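# Flip the towel over and lay it flat

## Task

Turn the towel so its current underside ends up on top, then leave it as one flat, unfolded layer at full size with square corners, roughly where it lies at the start.

## Robot and tools

Robot and frames. Two arms, left_arm and right_arm, each end in a two-finger gripper. The scene frame has its origin at table-top height, halfway between the nominal bases. +x points out over the table, +z up, and +y toward left_arm. Arm names do not match image left and right. Actual bases: left_arm at (-0.021, +0.239, 0) m with quat_wxyz (+1.000, 0, 0, -0.008); right_arm at (-0.011, -0.277, 0) m with quat_wxyz (+1.000, 0, 0, +0.001). A two-camera stand is fixed behind the arms. Each arm reports its hand pose, velocities and targets in its own base frame; the table and the fixed cameras use the scene frame. The fingers point along the gripper's +z and spread along its y. end_effector_position is the spot between the pads, about 1 cm short of the tips. Reported poses can be a few cm off, more at long reach.

execute_actions(actions, cameras). actions is a list of actions. Each action is a table of up to 15 rows, one row per 1/30 s step; if fewer rows are given, the last is repeated to fill 15. Every row has 14 numbers in [-1, 1]: dx, dy, dz, rx, ry, rz, opening for left_arm, then the same seven for right_arm, always both arms. The six pose numbers are an offset, not a pose: they are measured from that arm's Hand target as it stood when the action began, along that arm's own base axes, and every row counts from that same start. 1.0 equals 0.6 m of travel or 180 degrees; rx, ry, rz form a single rotation vector turning about the Hand target position. Repeating an offset in a new action moves the arm again. Opening is absolute: +1 fully open (0.093 m), -1 closed. Six zeros re-send the current Hand target. Images come back only when actions is empty or cameras names them.

move(target, speed, blend, opening_speed, grip_force, blocking, cameras). target is one 14-number row as above, or a list of up to 15 such rows; every row is an offset from the Hand targets at the start of the move, not from the previous row. speed is the top path speed in m/s, 0.002 to 2.9, default 0.25 (rotation up to twice that in rad/s); one value or one per target. blend, in metres, rounds corners at intermediate targets; 0 stops at each. opening_speed (at least 0.2 per second on the -1..+1 scale) makes the fingers change gradually. grip_force sets the force limit per pad in newtons, 10 to 50, one value or one per arm; it persists, and lower values close slowly. blocking=false returns after about 0.5 s while the move continues. Moves last at least 0.5 s and are cut at 10 s. Paths do not avoid obstacles or the other arm; fast moves lag and stray more. Keep paths away from an arm's own base. The result adds a move: line with the ending (done, off_target, moving, held, fault) and limits such as paced or held.

wait(seconds 0 to 10) lets time pass with the last commands held. stop brakes a running move. zoom_image(camera, region=[x0, y0, x1, y1]) enlarges part of the newest image from cam_head_left, cam_head_right, cam_high, cam_left_wrist or cam_right_wrist, at most 504 by 504 pixels. finished_scene(scene) ends the current scene; pass its number. After ending the first scene, make no further call in that reply.

Reading results. Each arm gives end_effector_position (m) and end_effector_quat_wxyz in its base frame, its Hand target (the commanded pose after clipping; next offsets start from it), Tool commands, grip_measured, Joint positions (the last entry is the finger gap in m), joint torques and joint velocities (omitted when all read within noise). A gripper often stops short of its Hand target; a further command, even all zeros, asks again, and a remaining gap can be sent as an extra offset. Check position and tilt after each move. Commanded orientation is clipped to within 40 degrees of the measured one per step. Friction and weight can leave small moves undone or sideways.

Gripping. grip_measured runs +1 open to -1 closed; pads meet near -0.94, and each millimetre of object width adds about 0.0208. The reading can be up to 0.02 high. For thin cloth, close near -1 and keep sending that value to hold; open well above the pinch reading to release. Pads push about 50 to 65 N.

Avoid: letting the towel leave the table, releasing it while it is moving, slamming or pressing hard into the table, any contact between the two arms or grippers (the clearance check does not stop gripper-to-gripper contact), and arm stops. An arm blocked by something keeps pushing until commanded back past its gripper. Long stretched-out holds heat motors: MOTOR HOT appears at 75 °C, a fault folds the arm at 90 °C, and at 100 °C it goes limp.

Joint ranges (rad): waist -2.618 to 3.054, shoulder 0 to 3.142, elbow 0 to 3.142 (straight at 2.901), wrist pitch -1.571 to 1.571, wrist yaw -1.571 to 1.571, wrist roll -2.094 to 2.094.

Cameras, all 672x504: cam_head_left near (-0.20, 0.06, 0.86) and cam_head_right near (-0.19, -0.10, 0.84), looking down over the table from behind; cam_high near (0.39, 0.43, 0.87), strongly distorted; cam_left_wrist and cam_right_wrist ride on the hands, posed from joint readings. Calibration can be off by a couple of degrees and about a centimetre.

Each tool is called as name([rows], argument=value, ...), one row to a line, values as JSON.

## Session

execute_actions(actions=[])

Scene clock: 0.00 s.
left_arm: end_effector_position=(+0.3824, +0.0388, +0.0877) grip_measured=+1.000 end_effector_quat_wxyz=(+0.562, -0.111, +0.818, +0.044) | right_arm: end_effector_position=(+0.3886, -0.0450, +0.0885) grip_measured=+1.000 end_effector_quat_wxyz=(+0.572, +0.125, +0.804, -0.104)
Joint positions: left_arm=[0.024 1.525 0.363 0.784 -0.176 -0.126 0.093] | right_arm=[0.03 1.598 0.383 0.863 0.343 0.098 0.093]
Joint velocities: within noise
Joint torques (N m): no reading
Heat: left arm: 44 °C; right arm: 37 °C.
Hand target: left_arm +0.3833, +0.0387, +0.0894; +0.563, -0.111, +0.818, +0.044 | right_arm +0.3908, -0.0449, +0.0934; +0.578, +0.126, +0.800, -0.102
Tool commands: left_gripper/opening=+1.0 right_gripper/opening=+1.0

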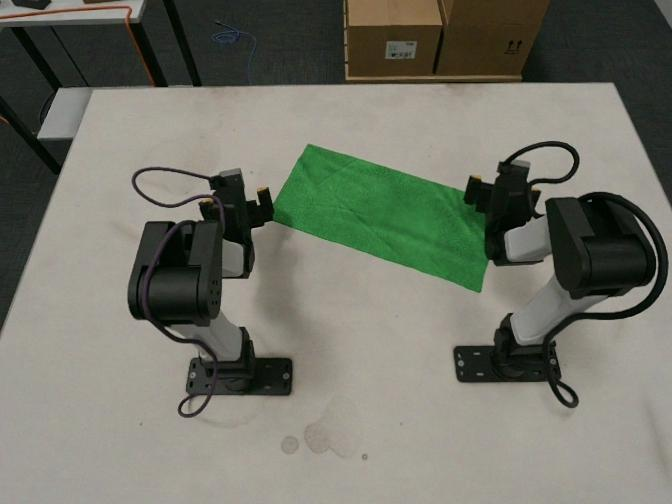

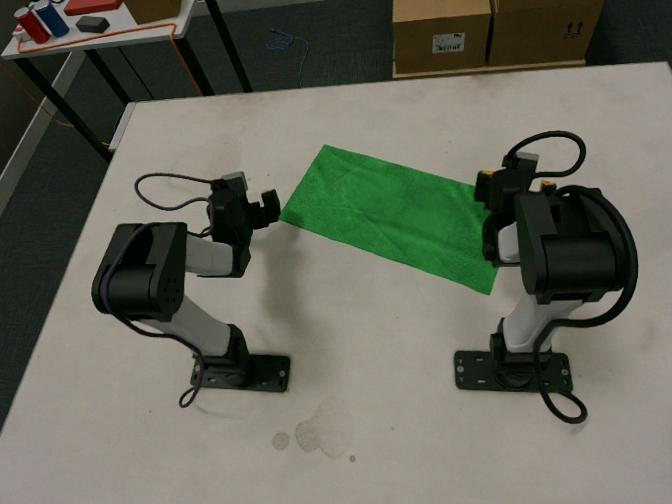

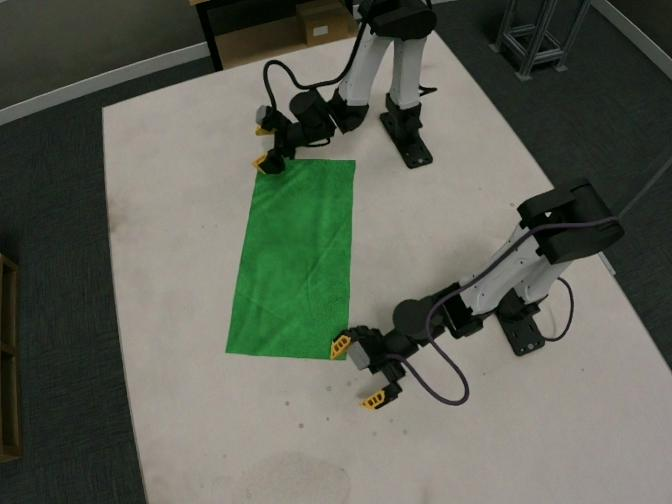

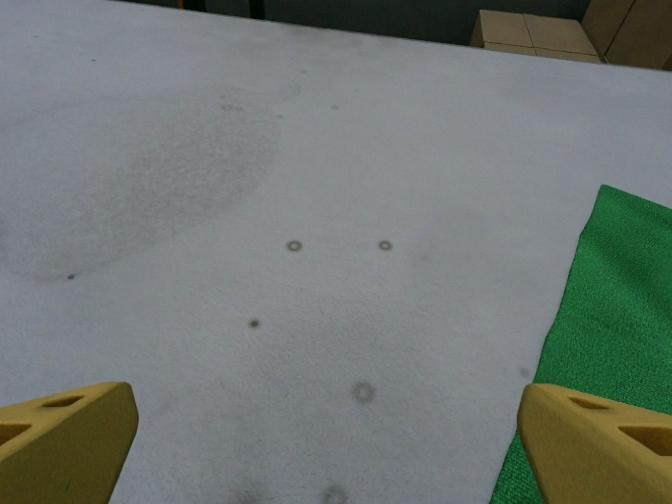

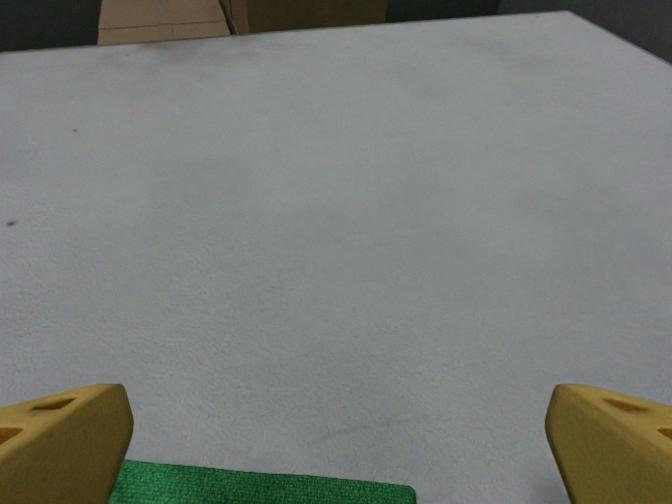

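move(target=[0.010,-0.153,0.03,-0.257,0.3015,0.2745,-0.3,-0.295,0.169,0.03,-0.192,0.393,0.427,-0.3], cameras=["all"])

Scene clock: 16.67 s.
left_arm: end_effector_position=(+0.3893, -0.0533, +0.1079) grip_measured=-0.298 end_effector_quat_wxyz=(+0.010, -0.581, +0.813, -0.001) | right_arm: end_effector_position=(+0.2113, +0.0558, +0.1079) grip_measured=-0.298 end_effector_quat_wxyz=(+0.005, -0.580, +0.815, +0.004)
Joint positions: left_arm=[-0.142 2.03 1.79 -1.315 -0.013 -1.383 0.031] | right_arm=[0.25 1.364 1.038 -1.239 -0.011 -0.988 0.031]
Joint torques (N m): left_arm=[0.47 -9.39 8.55 0 0.13 -0.2] | right_arm=[1.1 -3.32 8.75 0.23 0.02 -0.24]
Heat: left arm: 45 °C; right arm: 38 °C.
Hand target: left_arm +0.3894, -0.0530, +0.1075; +0.001, -0.588, +0.809, +0.000 | right_arm +0.2138, +0.0565, +0.1114; +0.001, -0.588, +0.809, +0.000
Off the commanded pose: left_arm 0.001 m, 1 deg | right_arm 0.004 m, 1 deg.
move: done
camera_calibration:
cam_left_wrist: T_world_to_cam=[[0.951757, -0.30573, 0.0262057, -0.393177], [-0.291635, -0.874695, 0.387115, 0.064359], [-0.0954307, -0.376082, -0.921659, 0.201367], [0, 0, 0, 1]] pos_world=[0.412195, 0.0118189, 0.170981]
cam_right_wrist: T_world_to_cam=[[0.941107, -0.338065, -0.00540356, -0.178391], [-0.306785, -0.86053, 0.406658, 0.10552], [-0.142126, -0.381051, -0.913565, 0.242857], [0, 0, 0, 1]] pos_world=[0.234774, 0.123036, 0.177992]

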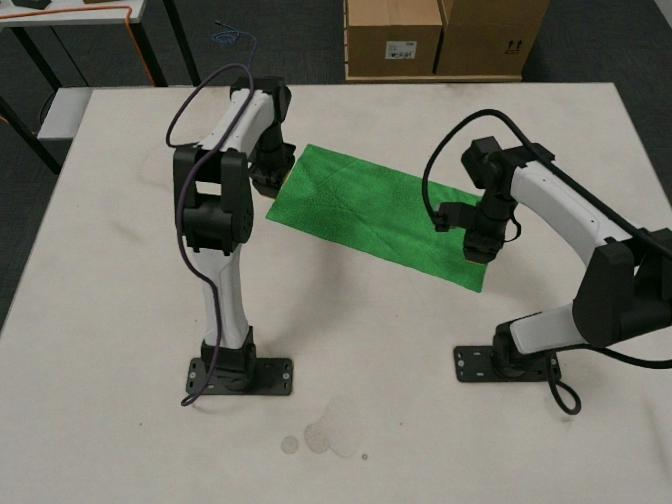

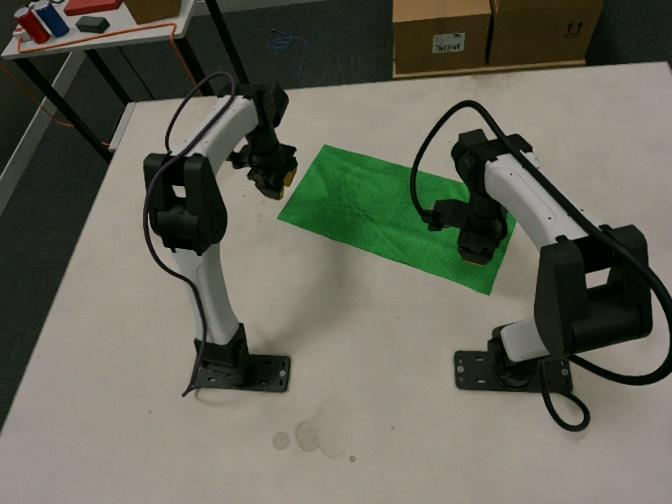

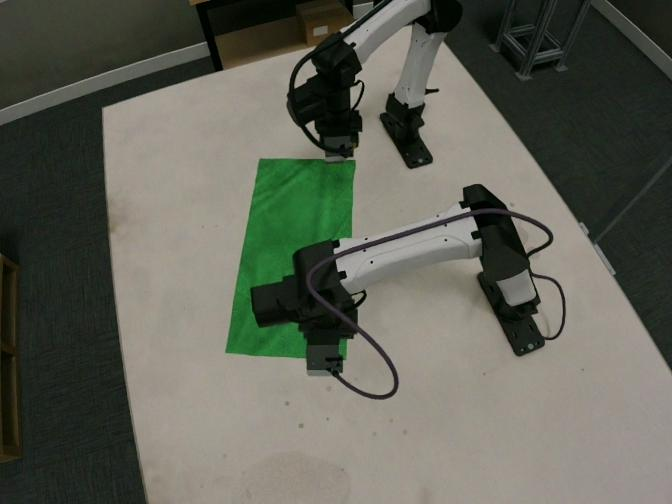

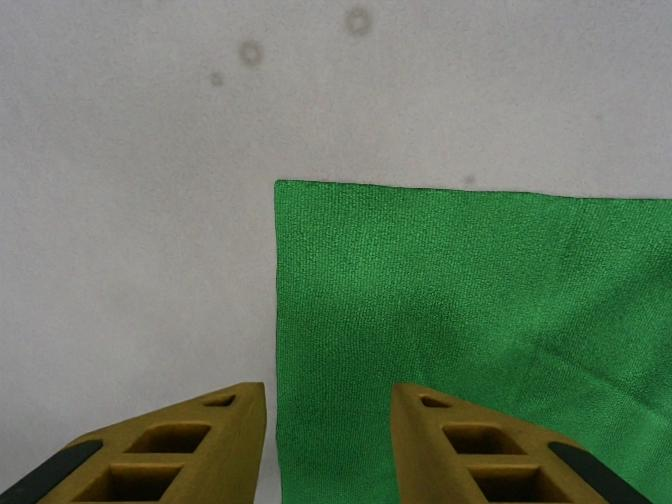

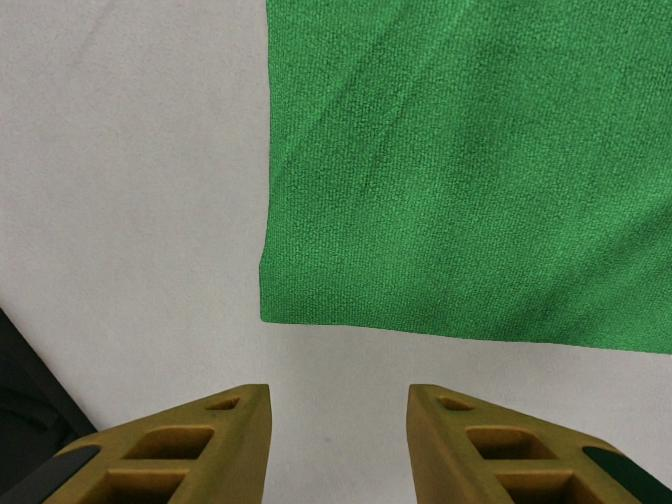

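move([
  [0,0,-0.10,0,0,0,-0.3,-0.037,-0.0175,-0.10,0,0,0,-0.3],
  [0,0,-0.162,0,0,0,-0.3,-0.037,-0.0175,-0.165,0,0,0,-0.3],
], speed=[0.2,0.06], blend=[0.01,0], cameras=["cam_left_wrist","cam_right_wrist"])

Scene clock: 20.70 s.
left_arm: end_effector_position=(+0.3851, -0.0530, +0.0212) grip_measured=-0.298 end_effector_quat_wxyz=(+0.000, -0.582, +0.813, +0.008) | right_arm: end_effector_position=(+0.1872, +0.0484, +0.0161) grip_measured=-0.298 end_effector_quat_wxyz=(-0.002, -0.587, +0.809, +0.006)
Joint positions: left_arm=[-0.142 2.093 1.536 -1.024 -0.011 -1.383 0.031] | right_arm=[0.246 1.382 0.672 -0.868 -0.009 -1.01 0.031]
Joint torques (N m): left_arm=[0.47 -9.25 4.75 0.54 0.13 -0.2] | right_arm=[-0.51 -3 5.3 0.6 0.02 -0.23]
Heat: left arm: 45 °C; right arm: 38 °C.
Hand target: left_arm +0.3894, -0.0530, +0.0103; +0.001, -0.588, +0.809, +0.000 | right_arm +0.1916, +0.0460, +0.0124; +0.001, -0.588, +0.809, -0.001
Off the commanded pose: left_arm 0.012 m, 1 deg | right_arm 0.006 m, 1 deg.
move: off_target (left_arm)
camera_calibration:
cam_left_wrist: T_world_to_cam=[[0.952186, -0.305518, 0.0000923151, -0.386333], [-0.281001, -0.875657, 0.392763, 0.0927522], [-0.119916, -0.37401, -0.91964, 0.130566], [0, 0, 0, 1]] pos_world=[0.409582, 0.01202, 0.0836792]
cam_right_wrist: T_world_to_cam=[[0.946868, -0.321219, -0.0161089, -0.160462], [-0.285869, -0.863503, 0.415502, 0.12524], [-0.147377, -0.38882, -0.90945, 0.154039], [0, 0, 0, 1]] pos_world=[0.21044, 0.116496, 0.0854684]
Images, in order (width x height): cam_left_wrist 672x504, cam_right_wrist 672x504.

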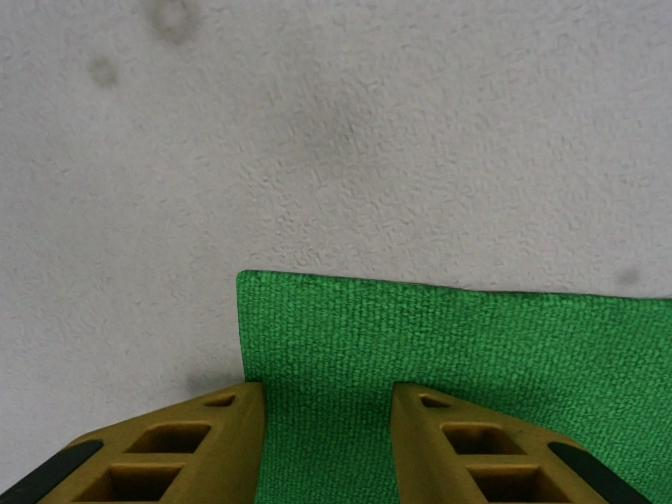

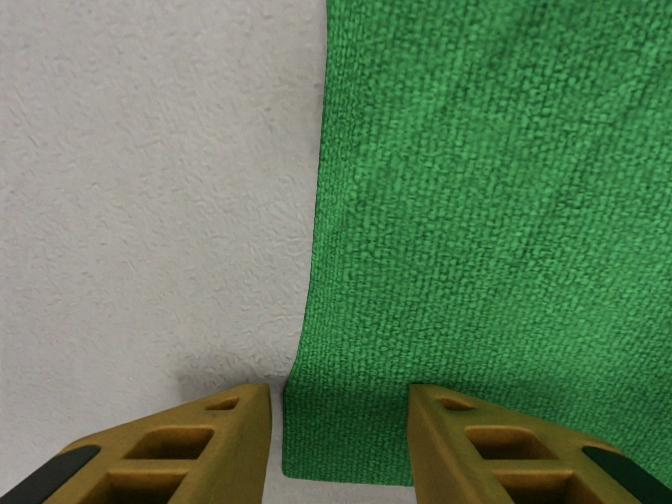

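move([
  [0.028,-0.008,0.03,0,0,0,-0.3,0.032,0.005,0.03,0,0,0,-0.3],
  [0.028,-0.008,-0.017,0,0,0,-0.3,0.035,0.007,-0.012,0,0,0,-0.3],
], speed=[0.1,0.05], cameras=["cam_left_wrist","cam_right_wrist"])

Scene clock: 23.37 s.
left_arm: end_effector_position=(+0.4063, -0.0561, +0.0205) grip_measured=-0.298 end_effector_quat_wxyz=(+0.007, -0.584, +0.812, +0.001) | right_arm: end_effector_position=(+0.2091, +0.0521, +0.0148) grip_measured=-0.299 end_effector_quat_wxyz=(+0.000, -0.587, +0.809, +0.004)
Joint positions: left_arm=[-0.142 2.156 1.632 -1.037 -0.011 -1.389 0.031] | right_arm=[0.238 1.472 0.741 -0.843 -0.008 -1.017 0.031]
Joint torques (N m): left_arm=[-0.03 -8.75 3.22 0.66 0.12 -0.2] | right_arm=[-0.31 -2.55 4.18 0.84 0.01 -0.17]
Heat: left arm: 45 °C; right arm: 38 °C.
Hand target: left_arm +0.4061, -0.0578, +0.0000; +0.000, -0.588, +0.809, +0.000 | right_arm +0.2127, +0.0502, +0.0052; +0.001, -0.588, +0.809, +0.000
Off the commanded pose: left_arm 0.020 m, 1 deg | right_arm 0.010 m, 1 deg.
move: off_target (left_arm)
camera_calibration:
cam_left_wrist: T_world_to_cam=[[0.953843, -0.299628, 0.0201854, -0.40818], [-0.283461, -0.876105, 0.389986, 0.0973176], [-0.0991662, -0.377707, -0.9206, 0.122741], [0, 0, 0, 1]] pos_world=[0.429097, 0.00931826, 0.0832819]
cam_right_wrist: T_world_to_cam=[[0.946943, -0.321187, -0.0117324, -0.180136], [-0.287808, -0.863649, 0.413856, 0.135573], [-0.143058, -0.388521, -0.910267, 0.156653], [0, 0, 0, 1]] pos_world=[0.232008, 0.120093, 0.0843747]
Images, in order (width x height): cam_left_wrist 672x504, cam_right_wrist 672x504.

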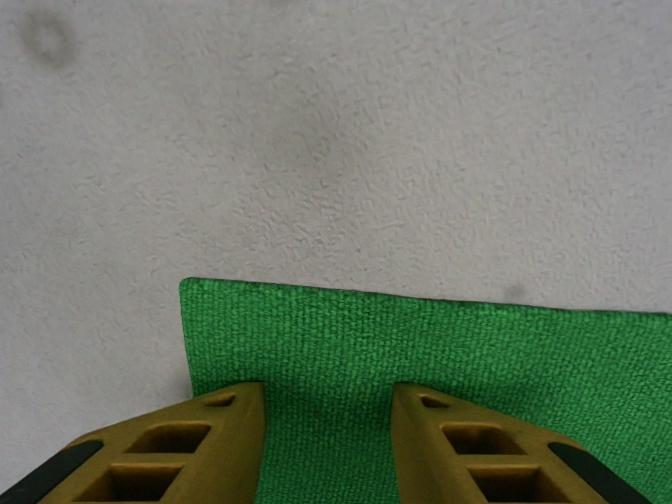

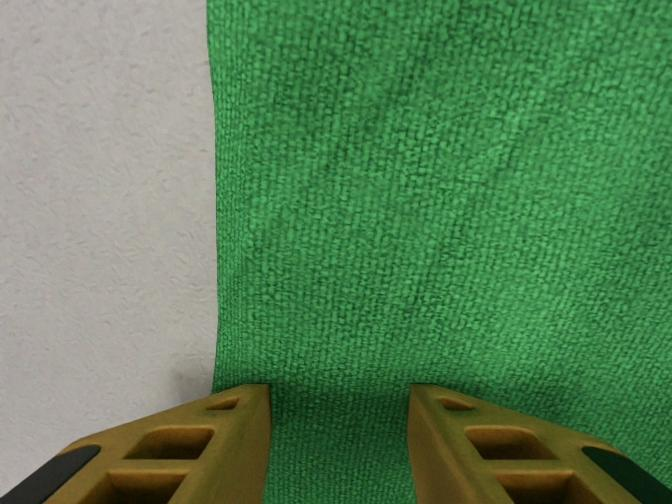

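move(target=[0,0,0,0,0,0,-1,0,0,0,0,0,0,-1], opening_speed=1.0, cameras=["cam_left_wrist","cam_right_wrist"])

move(target=[0,0,0.15,0,0,0,-1,0,0,0.15,0,0,0,-1], speed=0.12, cameras=["all"])

Scene clock: 24.73 s.
left_arm: end_effector_position=(+0.4138, -0.0575, +0.0209) grip_measured=-0.977 end_effector_quat_wxyz=(+0.018, -0.584, +0.811, -0.011) | right_arm: end_effector_position=(+0.2161, +0.0516, +0.0149) grip_measured=-0.975 end_effector_quat_wxyz=(+0.010, -0.587, +0.809, -0.007)
Joint positions: left_arm=[-0.142 2.155 1.632 -1.006 -0.009 -1.39 0] | right_arm=[0.238 1.472 0.741 -0.815 0.005 -1.017 0]
Joint torques (N m): left_arm=[-0.03 -8.75 3.32 0.44 0.11 -0.2] | right_arm=[-0.29 -2.56 4.15 0.58 -0.12 -0.16]
Heat: left arm: 45 °C; right arm: 38 °C.
Hand target: left_arm +0.4062, -0.0578, +0.0001; +0.001, -0.588, +0.809, +0.000 | right_arm +0.2127, +0.0502, +0.0052; +0.001, -0.588, +0.809, +0.000
Off the commanded pose: left_arm 0.022 m, 2 deg | right_arm 0.010 m, 1 deg.
move: off_target (left_arm)
camera_calibration:
cam_left_wrist: T_world_to_cam=[[0.952814, -0.299058, 0.0520598, -0.415992], [-0.295353, -0.873732, 0.38647, 0.103171], [-0.0700907, -0.38361, -0.920832, 0.110991], [0, 0, 0, 1]] pos_world=[0.434614, 0.00831498, 0.0839877]
cam_right_wrist: T_world_to_cam=[[0.946801, -0.321291, 0.0184336, -0.187396], [-0.300253, -0.861286, 0.40992, 0.139823], [-0.115827, -0.393647, -0.911935, 0.151943], [0, 0, 0, 1]] pos_world=[0.237008, 0.120031, 0.0847004]
Images, in order (width x height): cam_left_wrist 672x504, cam_right_wrist 672x504.

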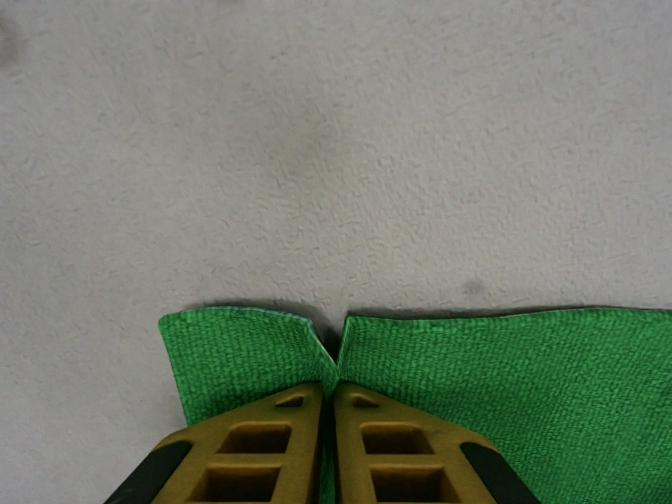

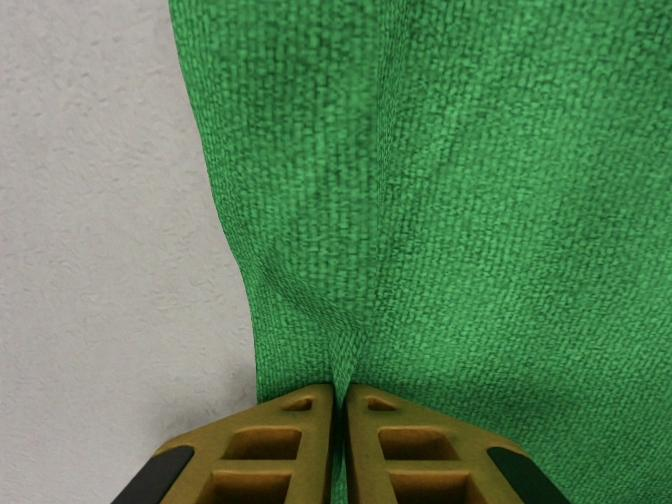

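Scene clock: 26.27 s.
left_arm: end_effector_position=(+0.4053, -0.0570, +0.0764) grip_measured=-0.978 end_effector_quat_wxyz=(-0.006, -0.584, +0.812, +0.010) | right_arm: end_effector_position=(+0.2121, +0.0508, +0.0862) grip_measured=-0.975 end_effector_quat_wxyz=(-0.007, -0.587, +0.809, +0.001)
Joint positions: left_arm=[-0.142 2.143 1.836 -1.286 -0.006 -1.39 0] | right_arm=[0.238 1.392 0.974 -1.166 0.004 -1.017 0]
Joint torques (N m): left_arm=[-0.01 -13.52 8.25 -0.08 0.07 -0.2] | right_arm=[-0.36 -6.31 8.34 0.03 -0.09 -0.2]
Heat: left arm: 46 °C; right arm: 38 °C.
Hand target: left_arm +0.4061, -0.0579, +0.0900; +0.001, -0.588, +0.809, +0.001 | right_arm +0.2126, +0.0502, +0.0952; +0.001, -0.588, +0.809, +0.000
Off the commanded pose: left_arm 0.014 m, 1 deg | right_arm 0.009 m, 1 deg.
move: off_target (left_arm)
camera_calibration:
cam_left_wrist: T_world_to_cam=[[0.954036, -0.299532, -0.00980274, -0.406435], [-0.270861, -0.875792, 0.399528, 0.0685766], [-0.128256, -0.378509, -0.916669, 0.185198], [0, 0, 0, 1]] pos_world=[0.430081, 0.00841782, 0.138383]
cam_right_wrist: T_world_to_cam=[[0.946912, -0.321221, -0.0131933, -0.182431], [-0.285095, -0.857969, 0.427329, 0.103768], [-0.148587, -0.400882, -0.904, 0.222897], [0, 0, 0, 1]] pos_world=[0.235449, 0.119784, 0.154749]

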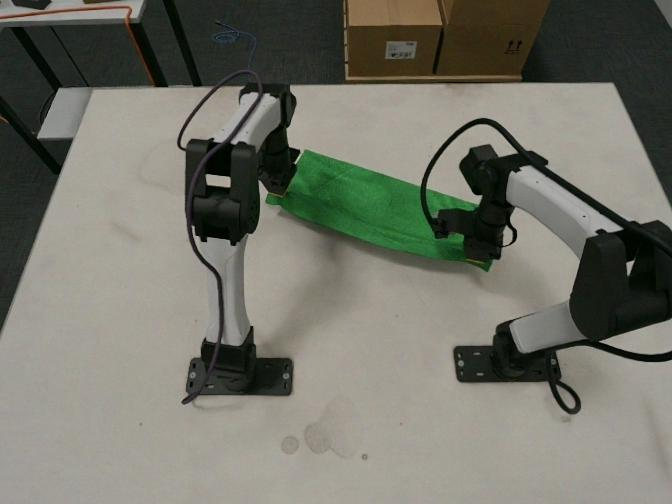

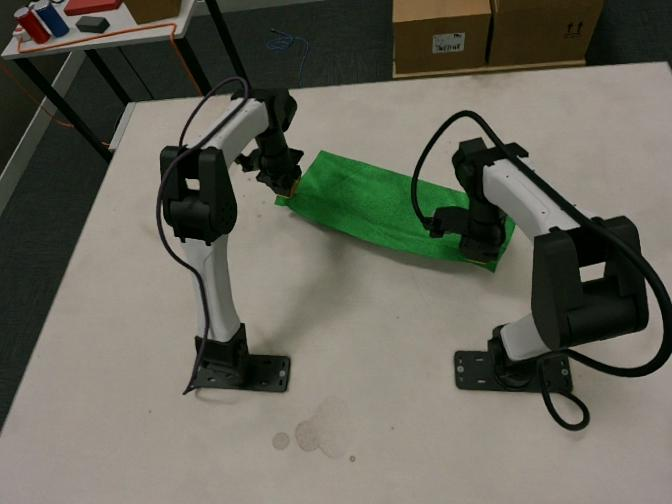

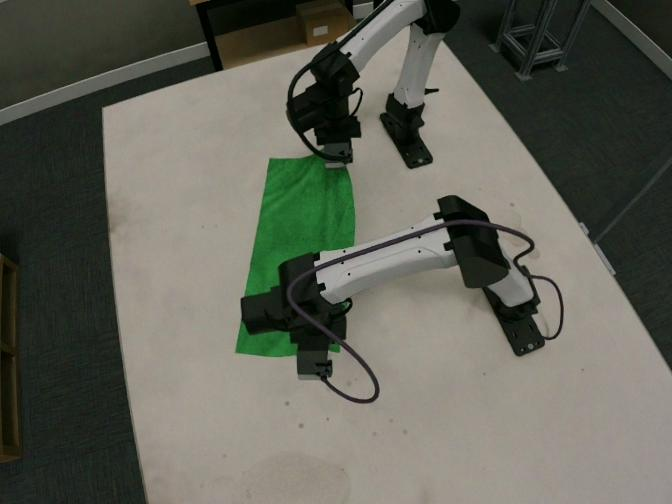

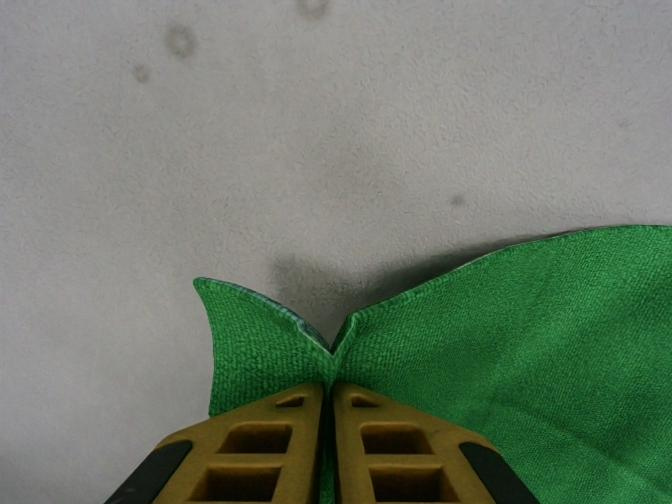

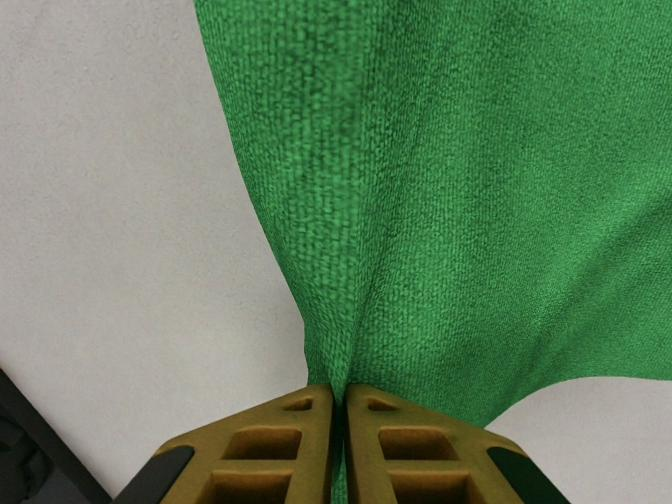

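move([
  [-0.03,0.020,0.15,0,0,0,-1,-0.03,0.010,0.15,0,0,0,-1],
  [-0.047,0.025,0.31,0,0,0,-1,-0.047,0.005,0.28,0,0,0,-1],
], speed=0.15, blend=[0.03,0], cameras=["all"])

Scene clock: 28.73 s.
left_arm: end_effector_position=(+0.3809, -0.0468, +0.2677) grip_measured=-0.978 end_effector_quat_wxyz=(+0.119, -0.581, +0.797, -0.112) | right_arm: end_effector_position=(+0.1886, +0.0524, +0.2579) grip_measured=-0.975 end_effector_quat_wxyz=(+0.171, -0.580, +0.794, -0.065)
Joint positions: left_arm=[-0.122 1.835 2.131 -1.539 0.001 -1.382 0] | right_arm=[0.273 1.086 1.42 -1.537 0.002 -0.99 0]
Joint torques (N m): left_arm=[0.81 -9.8 7.82 0.68 0.04 0.04] | right_arm=[1.05 -2.09 7.91 0.84 -0.08 0.03]
Heat: left arm: 46 °C; right arm: 38 °C.
Hand target: left_arm +0.3779, -0.0428, +0.2761; +0.001, -0.588, +0.809, +0.000 | right_arm +0.1844, +0.0532, +0.2633; +0.001, -0.588, +0.809, -0.001
Off the commanded pose: left_arm 0.010 m, 19 deg | right_arm 0.007 m, 21 deg.
joint sent to its limit (left arm) — joint 4 (wrist pitch), lower limit. The joint targets are off in orientation, not in position.
joint sent to its limit (right arm) — joint 4 (wrist pitch), lower limit. The joint targets are off in orientation, not in position.
move: off_target (left_arm, right_arm)
camera_calibration:
cam_left_wrist: T_world_to_cam=[[0.901291, -0.281265, 0.32949, -0.448169], [-0.388776, -0.860684, 0.32875, 0.058934], [0.19112, -0.424397, -0.885076, 0.229089], [0, 0, 0, 1]] pos_world=[0.383059, 0.0218939, 0.331053]
cam_right_wrist: T_world_to_cam=[[0.897114, -0.328646, 0.295259, -0.227212], [-0.396464, -0.893757, 0.209798, 0.104078], [0.194941, -0.305272, -0.932098, 0.312635], [0, 0, 0, 1]] pos_world=[0.184153, 0.113787, 0.336657]

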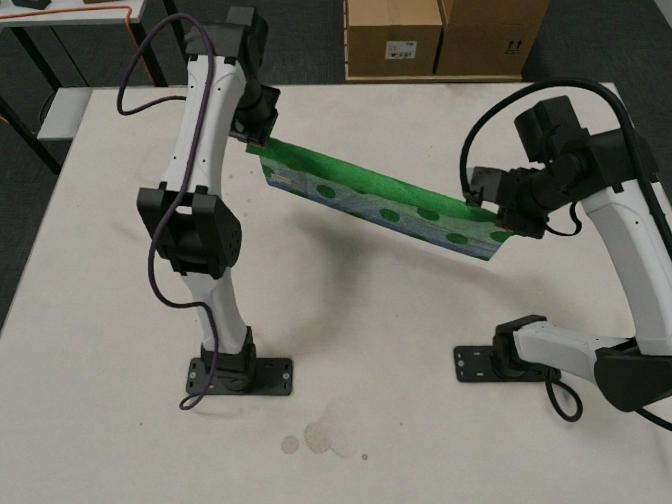

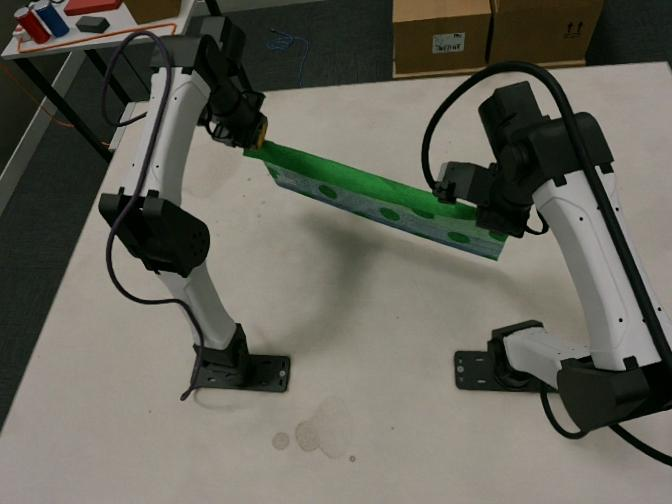

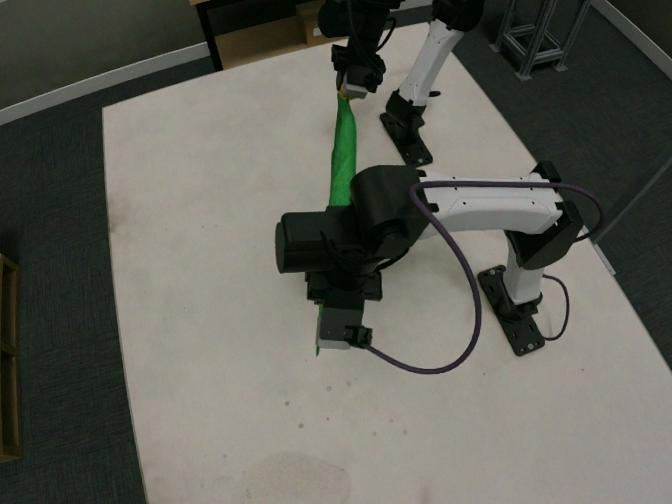

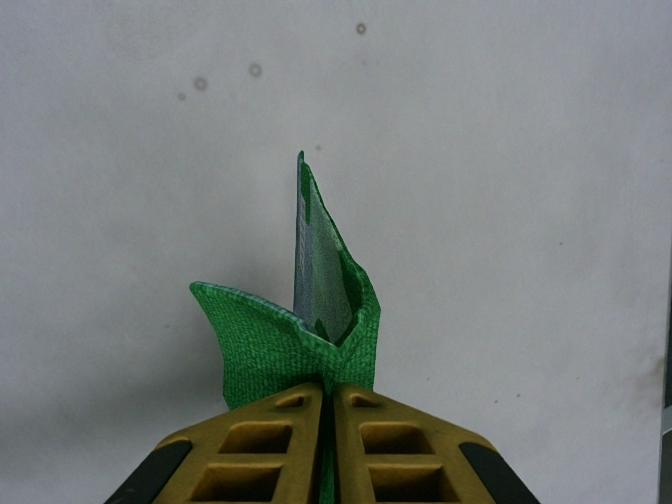

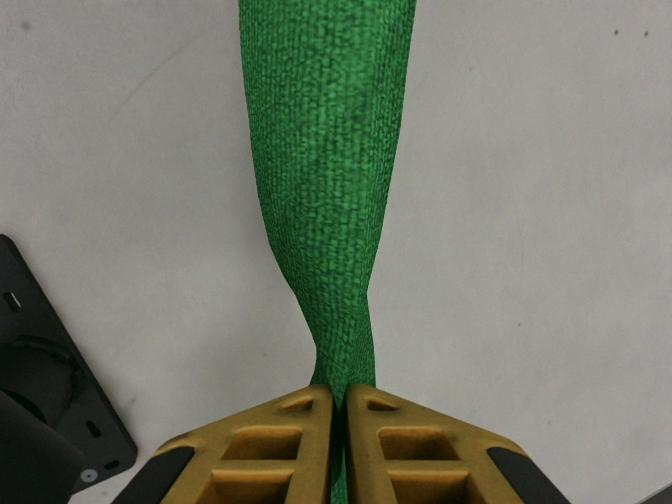

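execute_actions(actions=[], cameras=["cam_head_left","cam_head_right","cam_high"])

zoom_image(camera="cam_head_right", region=[220, 110, 540, 290])

zoom_image(camera="cam_high", region=[270, 60, 420, 370])

Scene clock: 32.40 s.
left_arm: end_effector_position=(+0.3806, -0.0469, +0.2677) grip_measured=-0.978 end_effector_quat_wxyz=(+0.118, -0.581, +0.798, -0.111) | right_arm: end_effector_position=(+0.1886, +0.0525, +0.2579) grip_measured=-0.975 end_effector_quat_wxyz=(+0.171, -0.580, +0.794, -0.065)
Joint positions: left_arm=[-0.122 1.835 2.131 -1.54 0.001 -1.382 0] | right_arm=[0.273 1.086 1.42 -1.537 0.002 -0.99 0]
Joint velocities: within noise
Joint torques (N m): left_arm=[0.81 -9.8 7.8 0.69 0.04 0.04] | right_arm=[1.13 -2.25 7.99 0.86 -0.08 0.04]
Heat: left arm: 46 °C; right arm: 38 °C.
Hand target: left_arm +0.3779, -0.0428, +0.2761; +0.001, -0.588, +0.809, +0.000 | right_arm +0.1844, +0.0532, +0.2633; +0.001, -0.588, +0.809, +0.000
Tool commands: left_gripper/opening=-1.0 right_gripper/opening=-1.0
Off the commanded pose: left_arm 0.010 m, 19 deg | right_arm 0.007 m, 21 deg.
Images, in order (width x height): cam_head_left 672x504, cam_head_right 672x504, cam_high 672x504.

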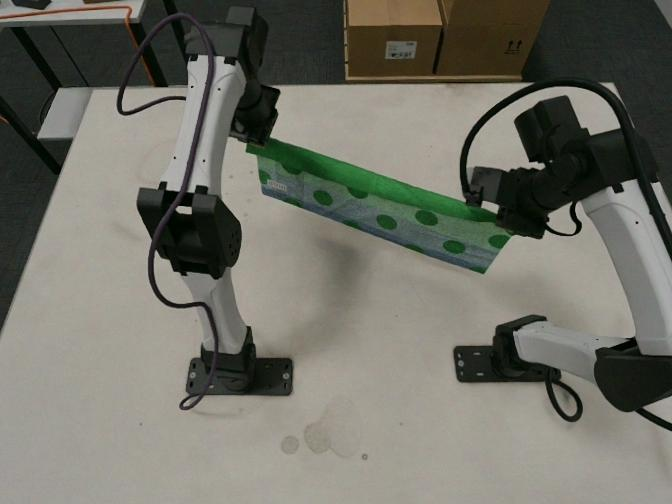

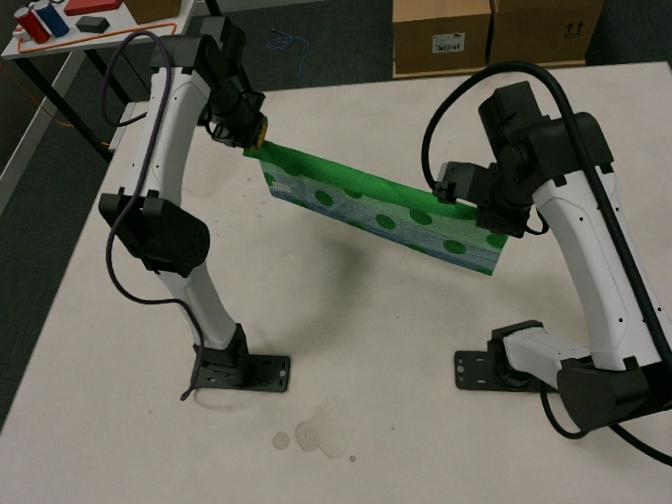

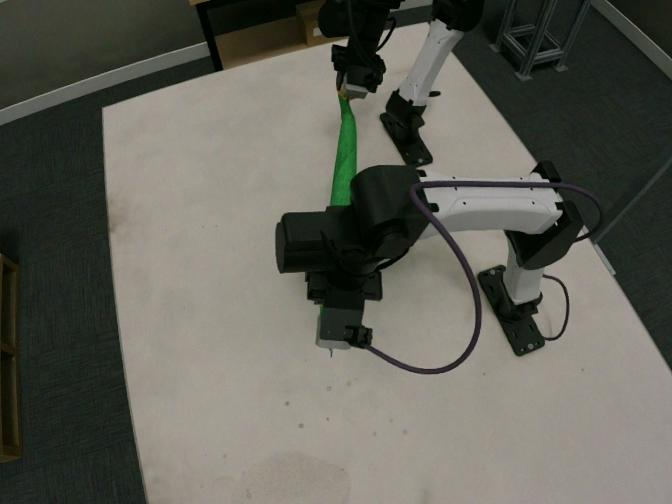

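Scaled by 1.575 from the camera's 672x504 image, which has a finer 960x720 frame.

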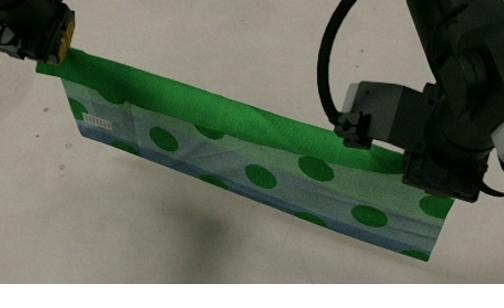

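Scaled by 1.626 from the camera's 672x504 image, which has a finer 960x720 frame.

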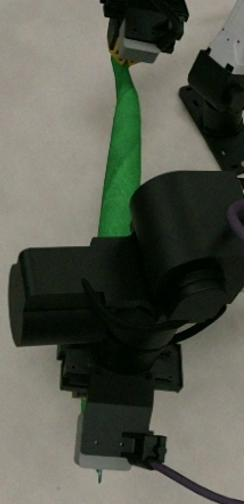

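move([
  [0.016,-0.006,-0.08,0,0,0,-1,0.016,-0.006,-0.07,0,0,0,-1],
  [0.18,-0.07,-0.23,0,0,0,-1,0.175,-0.065,-0.22,0,0,0,-1],
  [0.327,-0.128,-0.415,0,0,0,-1,0.322,-0.123,-0.4,0,0,0,-1],
], speed=0.12, blend=[0.02,0.02,0], cameras=["all"])

Scene clock: 39.40 s.
left_arm: end_effector_position=(+0.5673, -0.1160, +0.0351) grip_measured=-0.978 end_effector_quat_wxyz=(+0.094, -0.579, +0.803, -0.102) | right_arm: end_effector_position=(+0.3661, -0.0162, +0.0262) grip_measured=-0.975 end_effector_quat_wxyz=(-0.009, -0.587, +0.809, +0.009)
Joint positions: left_arm=[-0.201 2.814 2.853 -1.332 0.001 -1.451 0] | right_arm=[-0.046 2.019 1.443 -1.021 -0.003 -1.301 0]
Joint torques (N m): left_arm=[-0.42 -13.24 8.1 0.96 0 -0.18] | right_arm=[-0.62 -7.94 7.95 0.53 -0.05 -0.26]
Heat: left arm: 46 °C; right arm: 38 °C.
Hand target: left_arm +0.5741, -0.1196, +0.0271; +0.001, -0.588, +0.809, +0.000 | right_arm +0.3775, -0.0206, +0.0232; +0.001, -0.588, +0.809, +0.000
Off the commanded pose: left_arm 0.011 m, 16 deg | right_arm 0.013 m, 2 deg.
elbow stopped short (left arm): the move would have taken joint 3 (elbow) straighter than the controller allows.
move: off_target (left_arm, right_arm)
camera_calibration:
cam_left_wrist: T_world_to_cam=[[0.913639, -0.28894, 0.285969, -0.565338], [-0.38187, -0.851243, 0.359945, 0.144448], [0.139426, -0.438063, -0.888066, -0.0139827], [0, 0, 0, 1]] pos_world=[0.573624, -0.0465138, 0.0972579]
cam_right_wrist: T_world_to_cam=[[0.946566, -0.321163, -0.0294524, -0.349975], [-0.2796, -0.862709, 0.421375, 0.113914], [-0.160739, -0.390624, -0.906408, 0.1693], [0, 0, 0, 1]] pos_world=[0.390338, 0.0520088, 0.0951468]

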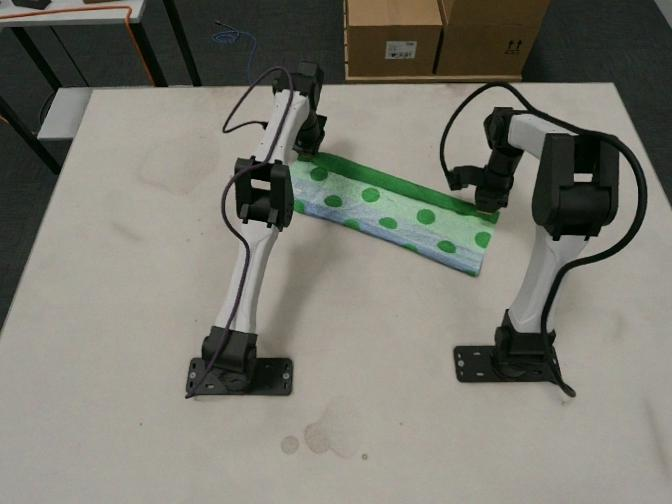

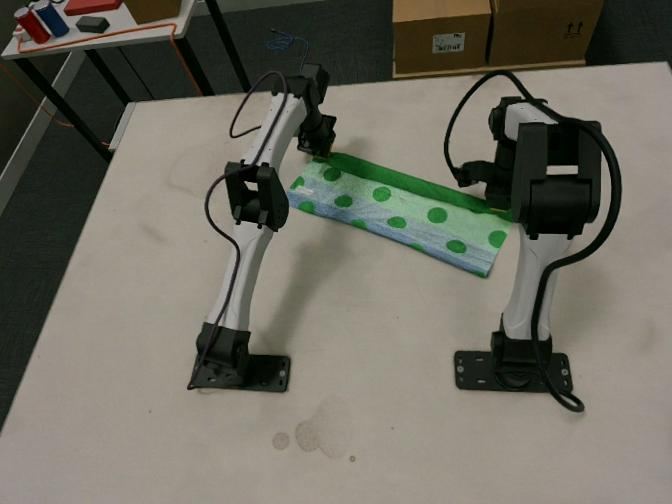

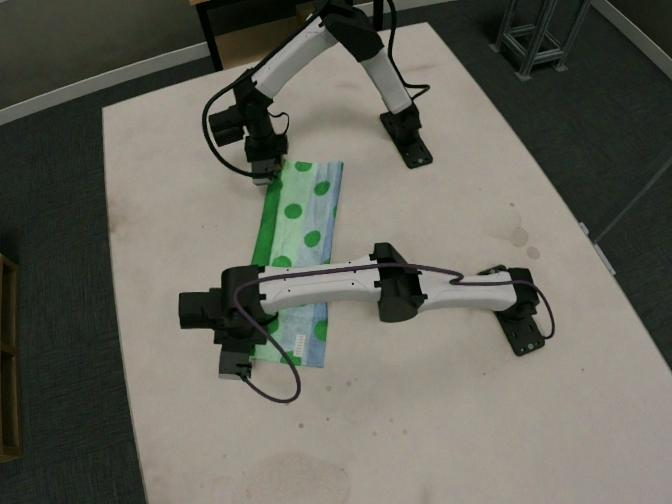

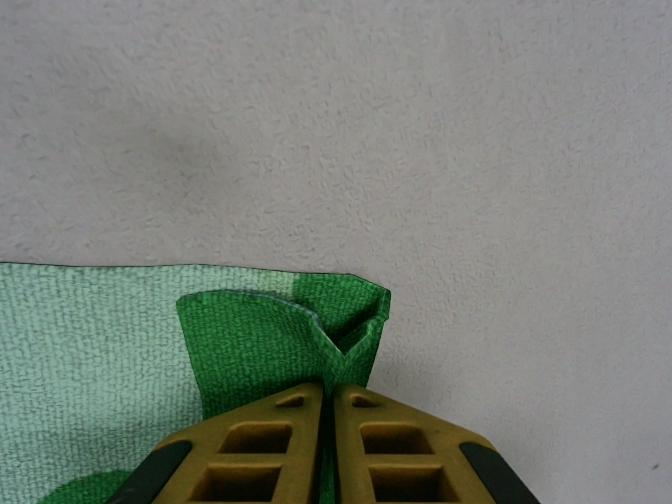

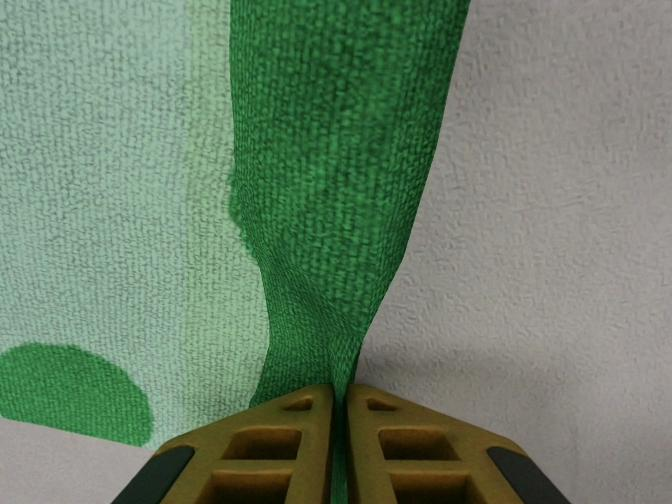

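move([
  [-0.03,0.01,0.37,-0.06,-0.155,0,-1,-0.03,0.01,0.37,-0.06,-0.155,0,-1],
  [-0.15,0.056,0.18,-0.03,-0.08,0,-1,-0.15,0.06,0.18,-0.03,-0.08,0,-1],
  [-0.28,0.103,0.0,0,0,0,-1,-0.275,0.118,0.0,0,0,0,-1],
], speed=0.13, blend=[0.01,0.02,0], cameras=["all"])

Scene clock: 51.57 s.
left_arm: end_effector_position=(+0.4039, -0.0639, +0.0250) grip_measured=-0.978 end_effector_quat_wxyz=(-0.013, -0.589, +0.808, +0.001) | right_arm: end_effector_position=(+0.2108, +0.0456, +0.0269) grip_measured=-0.975 end_effector_quat_wxyz=(-0.004, -0.589, +0.808, -0.005)
Joint positions: left_arm=[-0.15 2.173 1.678 -1.095 0.017 -1.41 0] | right_arm=[0.223 1.448 0.773 -0.899 0.013 -1.038 0]
Joint torques (N m): left_arm=[0.65 -12.93 4.81 0.28 -0.14 0.02] | right_arm=[1.14 -3.59 5.48 0.56 -0.2 0.04]
Heat: left arm: 50 °C; right arm: 40 °C.
Hand target: left_arm +0.4060, -0.0579, +0.0270; +0.000, -0.588, +0.809, +0.001 | right_arm +0.2125, +0.0502, +0.0232; +0.001, -0.588, +0.809, +0.000
Off the commanded pose: left_arm 0.007 m, 2 deg | right_arm 0.006 m, 1 deg.
elbow stopped short (left arm): the move would have taken joint 3 (elbow) straighter than the controller allows.
move: done
camera_calibration:
cam_left_wrist: T_world_to_cam=[[0.957736, -0.287617, -0.0042999, -0.408546], [-0.259413, -0.870084, 0.419117, 0.0778678], [-0.124286, -0.400288, -0.907922, 0.132054], [0, 0, 0, 1]] pos_world=[0.427892, 0.00310642, 0.0855027]
cam_right_wrist: T_world_to_cam=[[0.948696, -0.316189, -0.000670377, -0.184643], [-0.285256, -0.856795, 0.429571, 0.124211], [-0.1364, -0.407341, -0.903033, 0.164706], [0, 0, 0, 1]] pos_world=[0.233068, 0.115133, 0.0952534]

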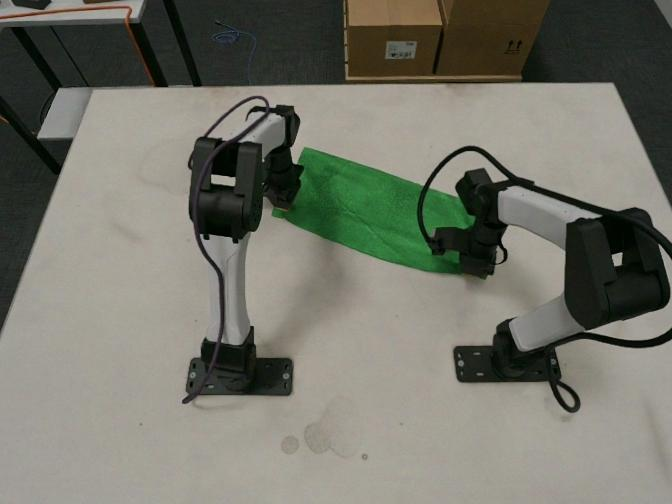

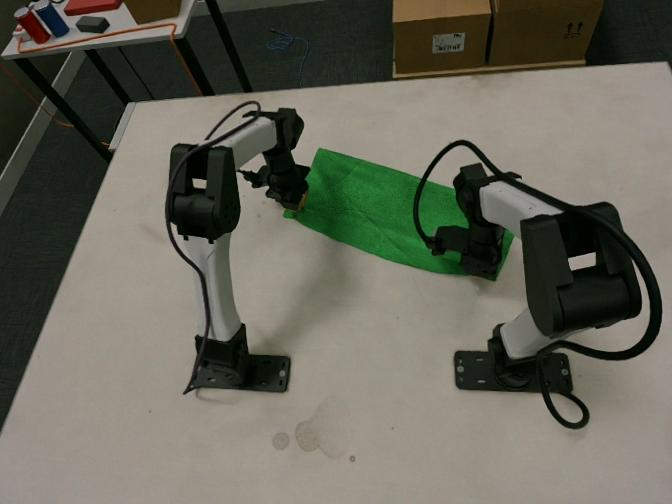

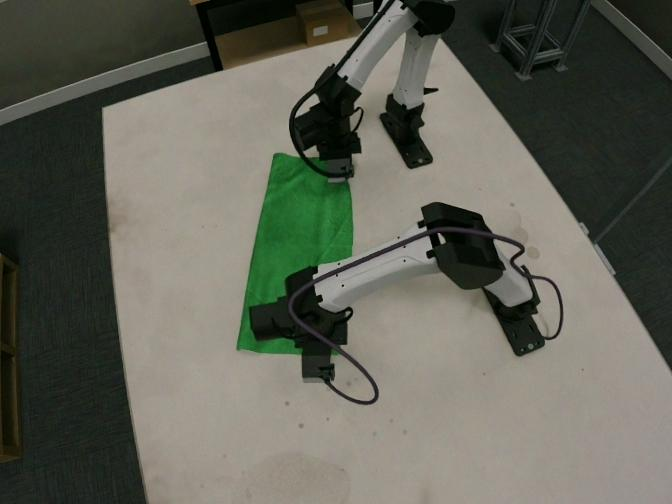

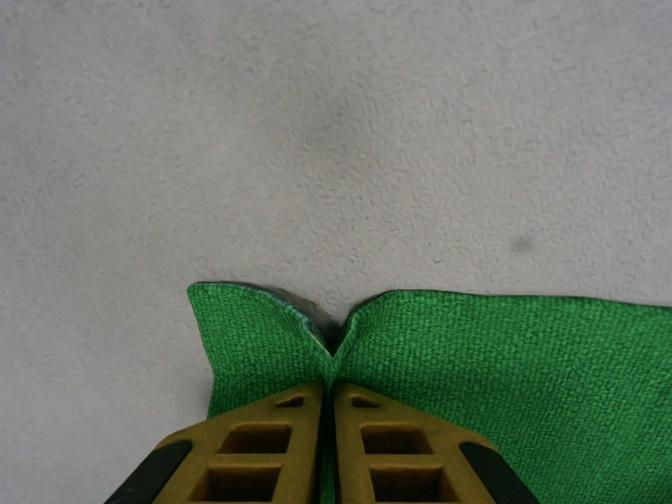

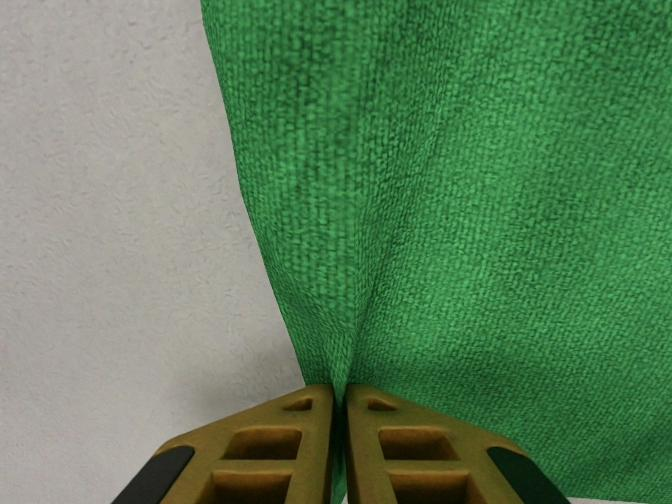

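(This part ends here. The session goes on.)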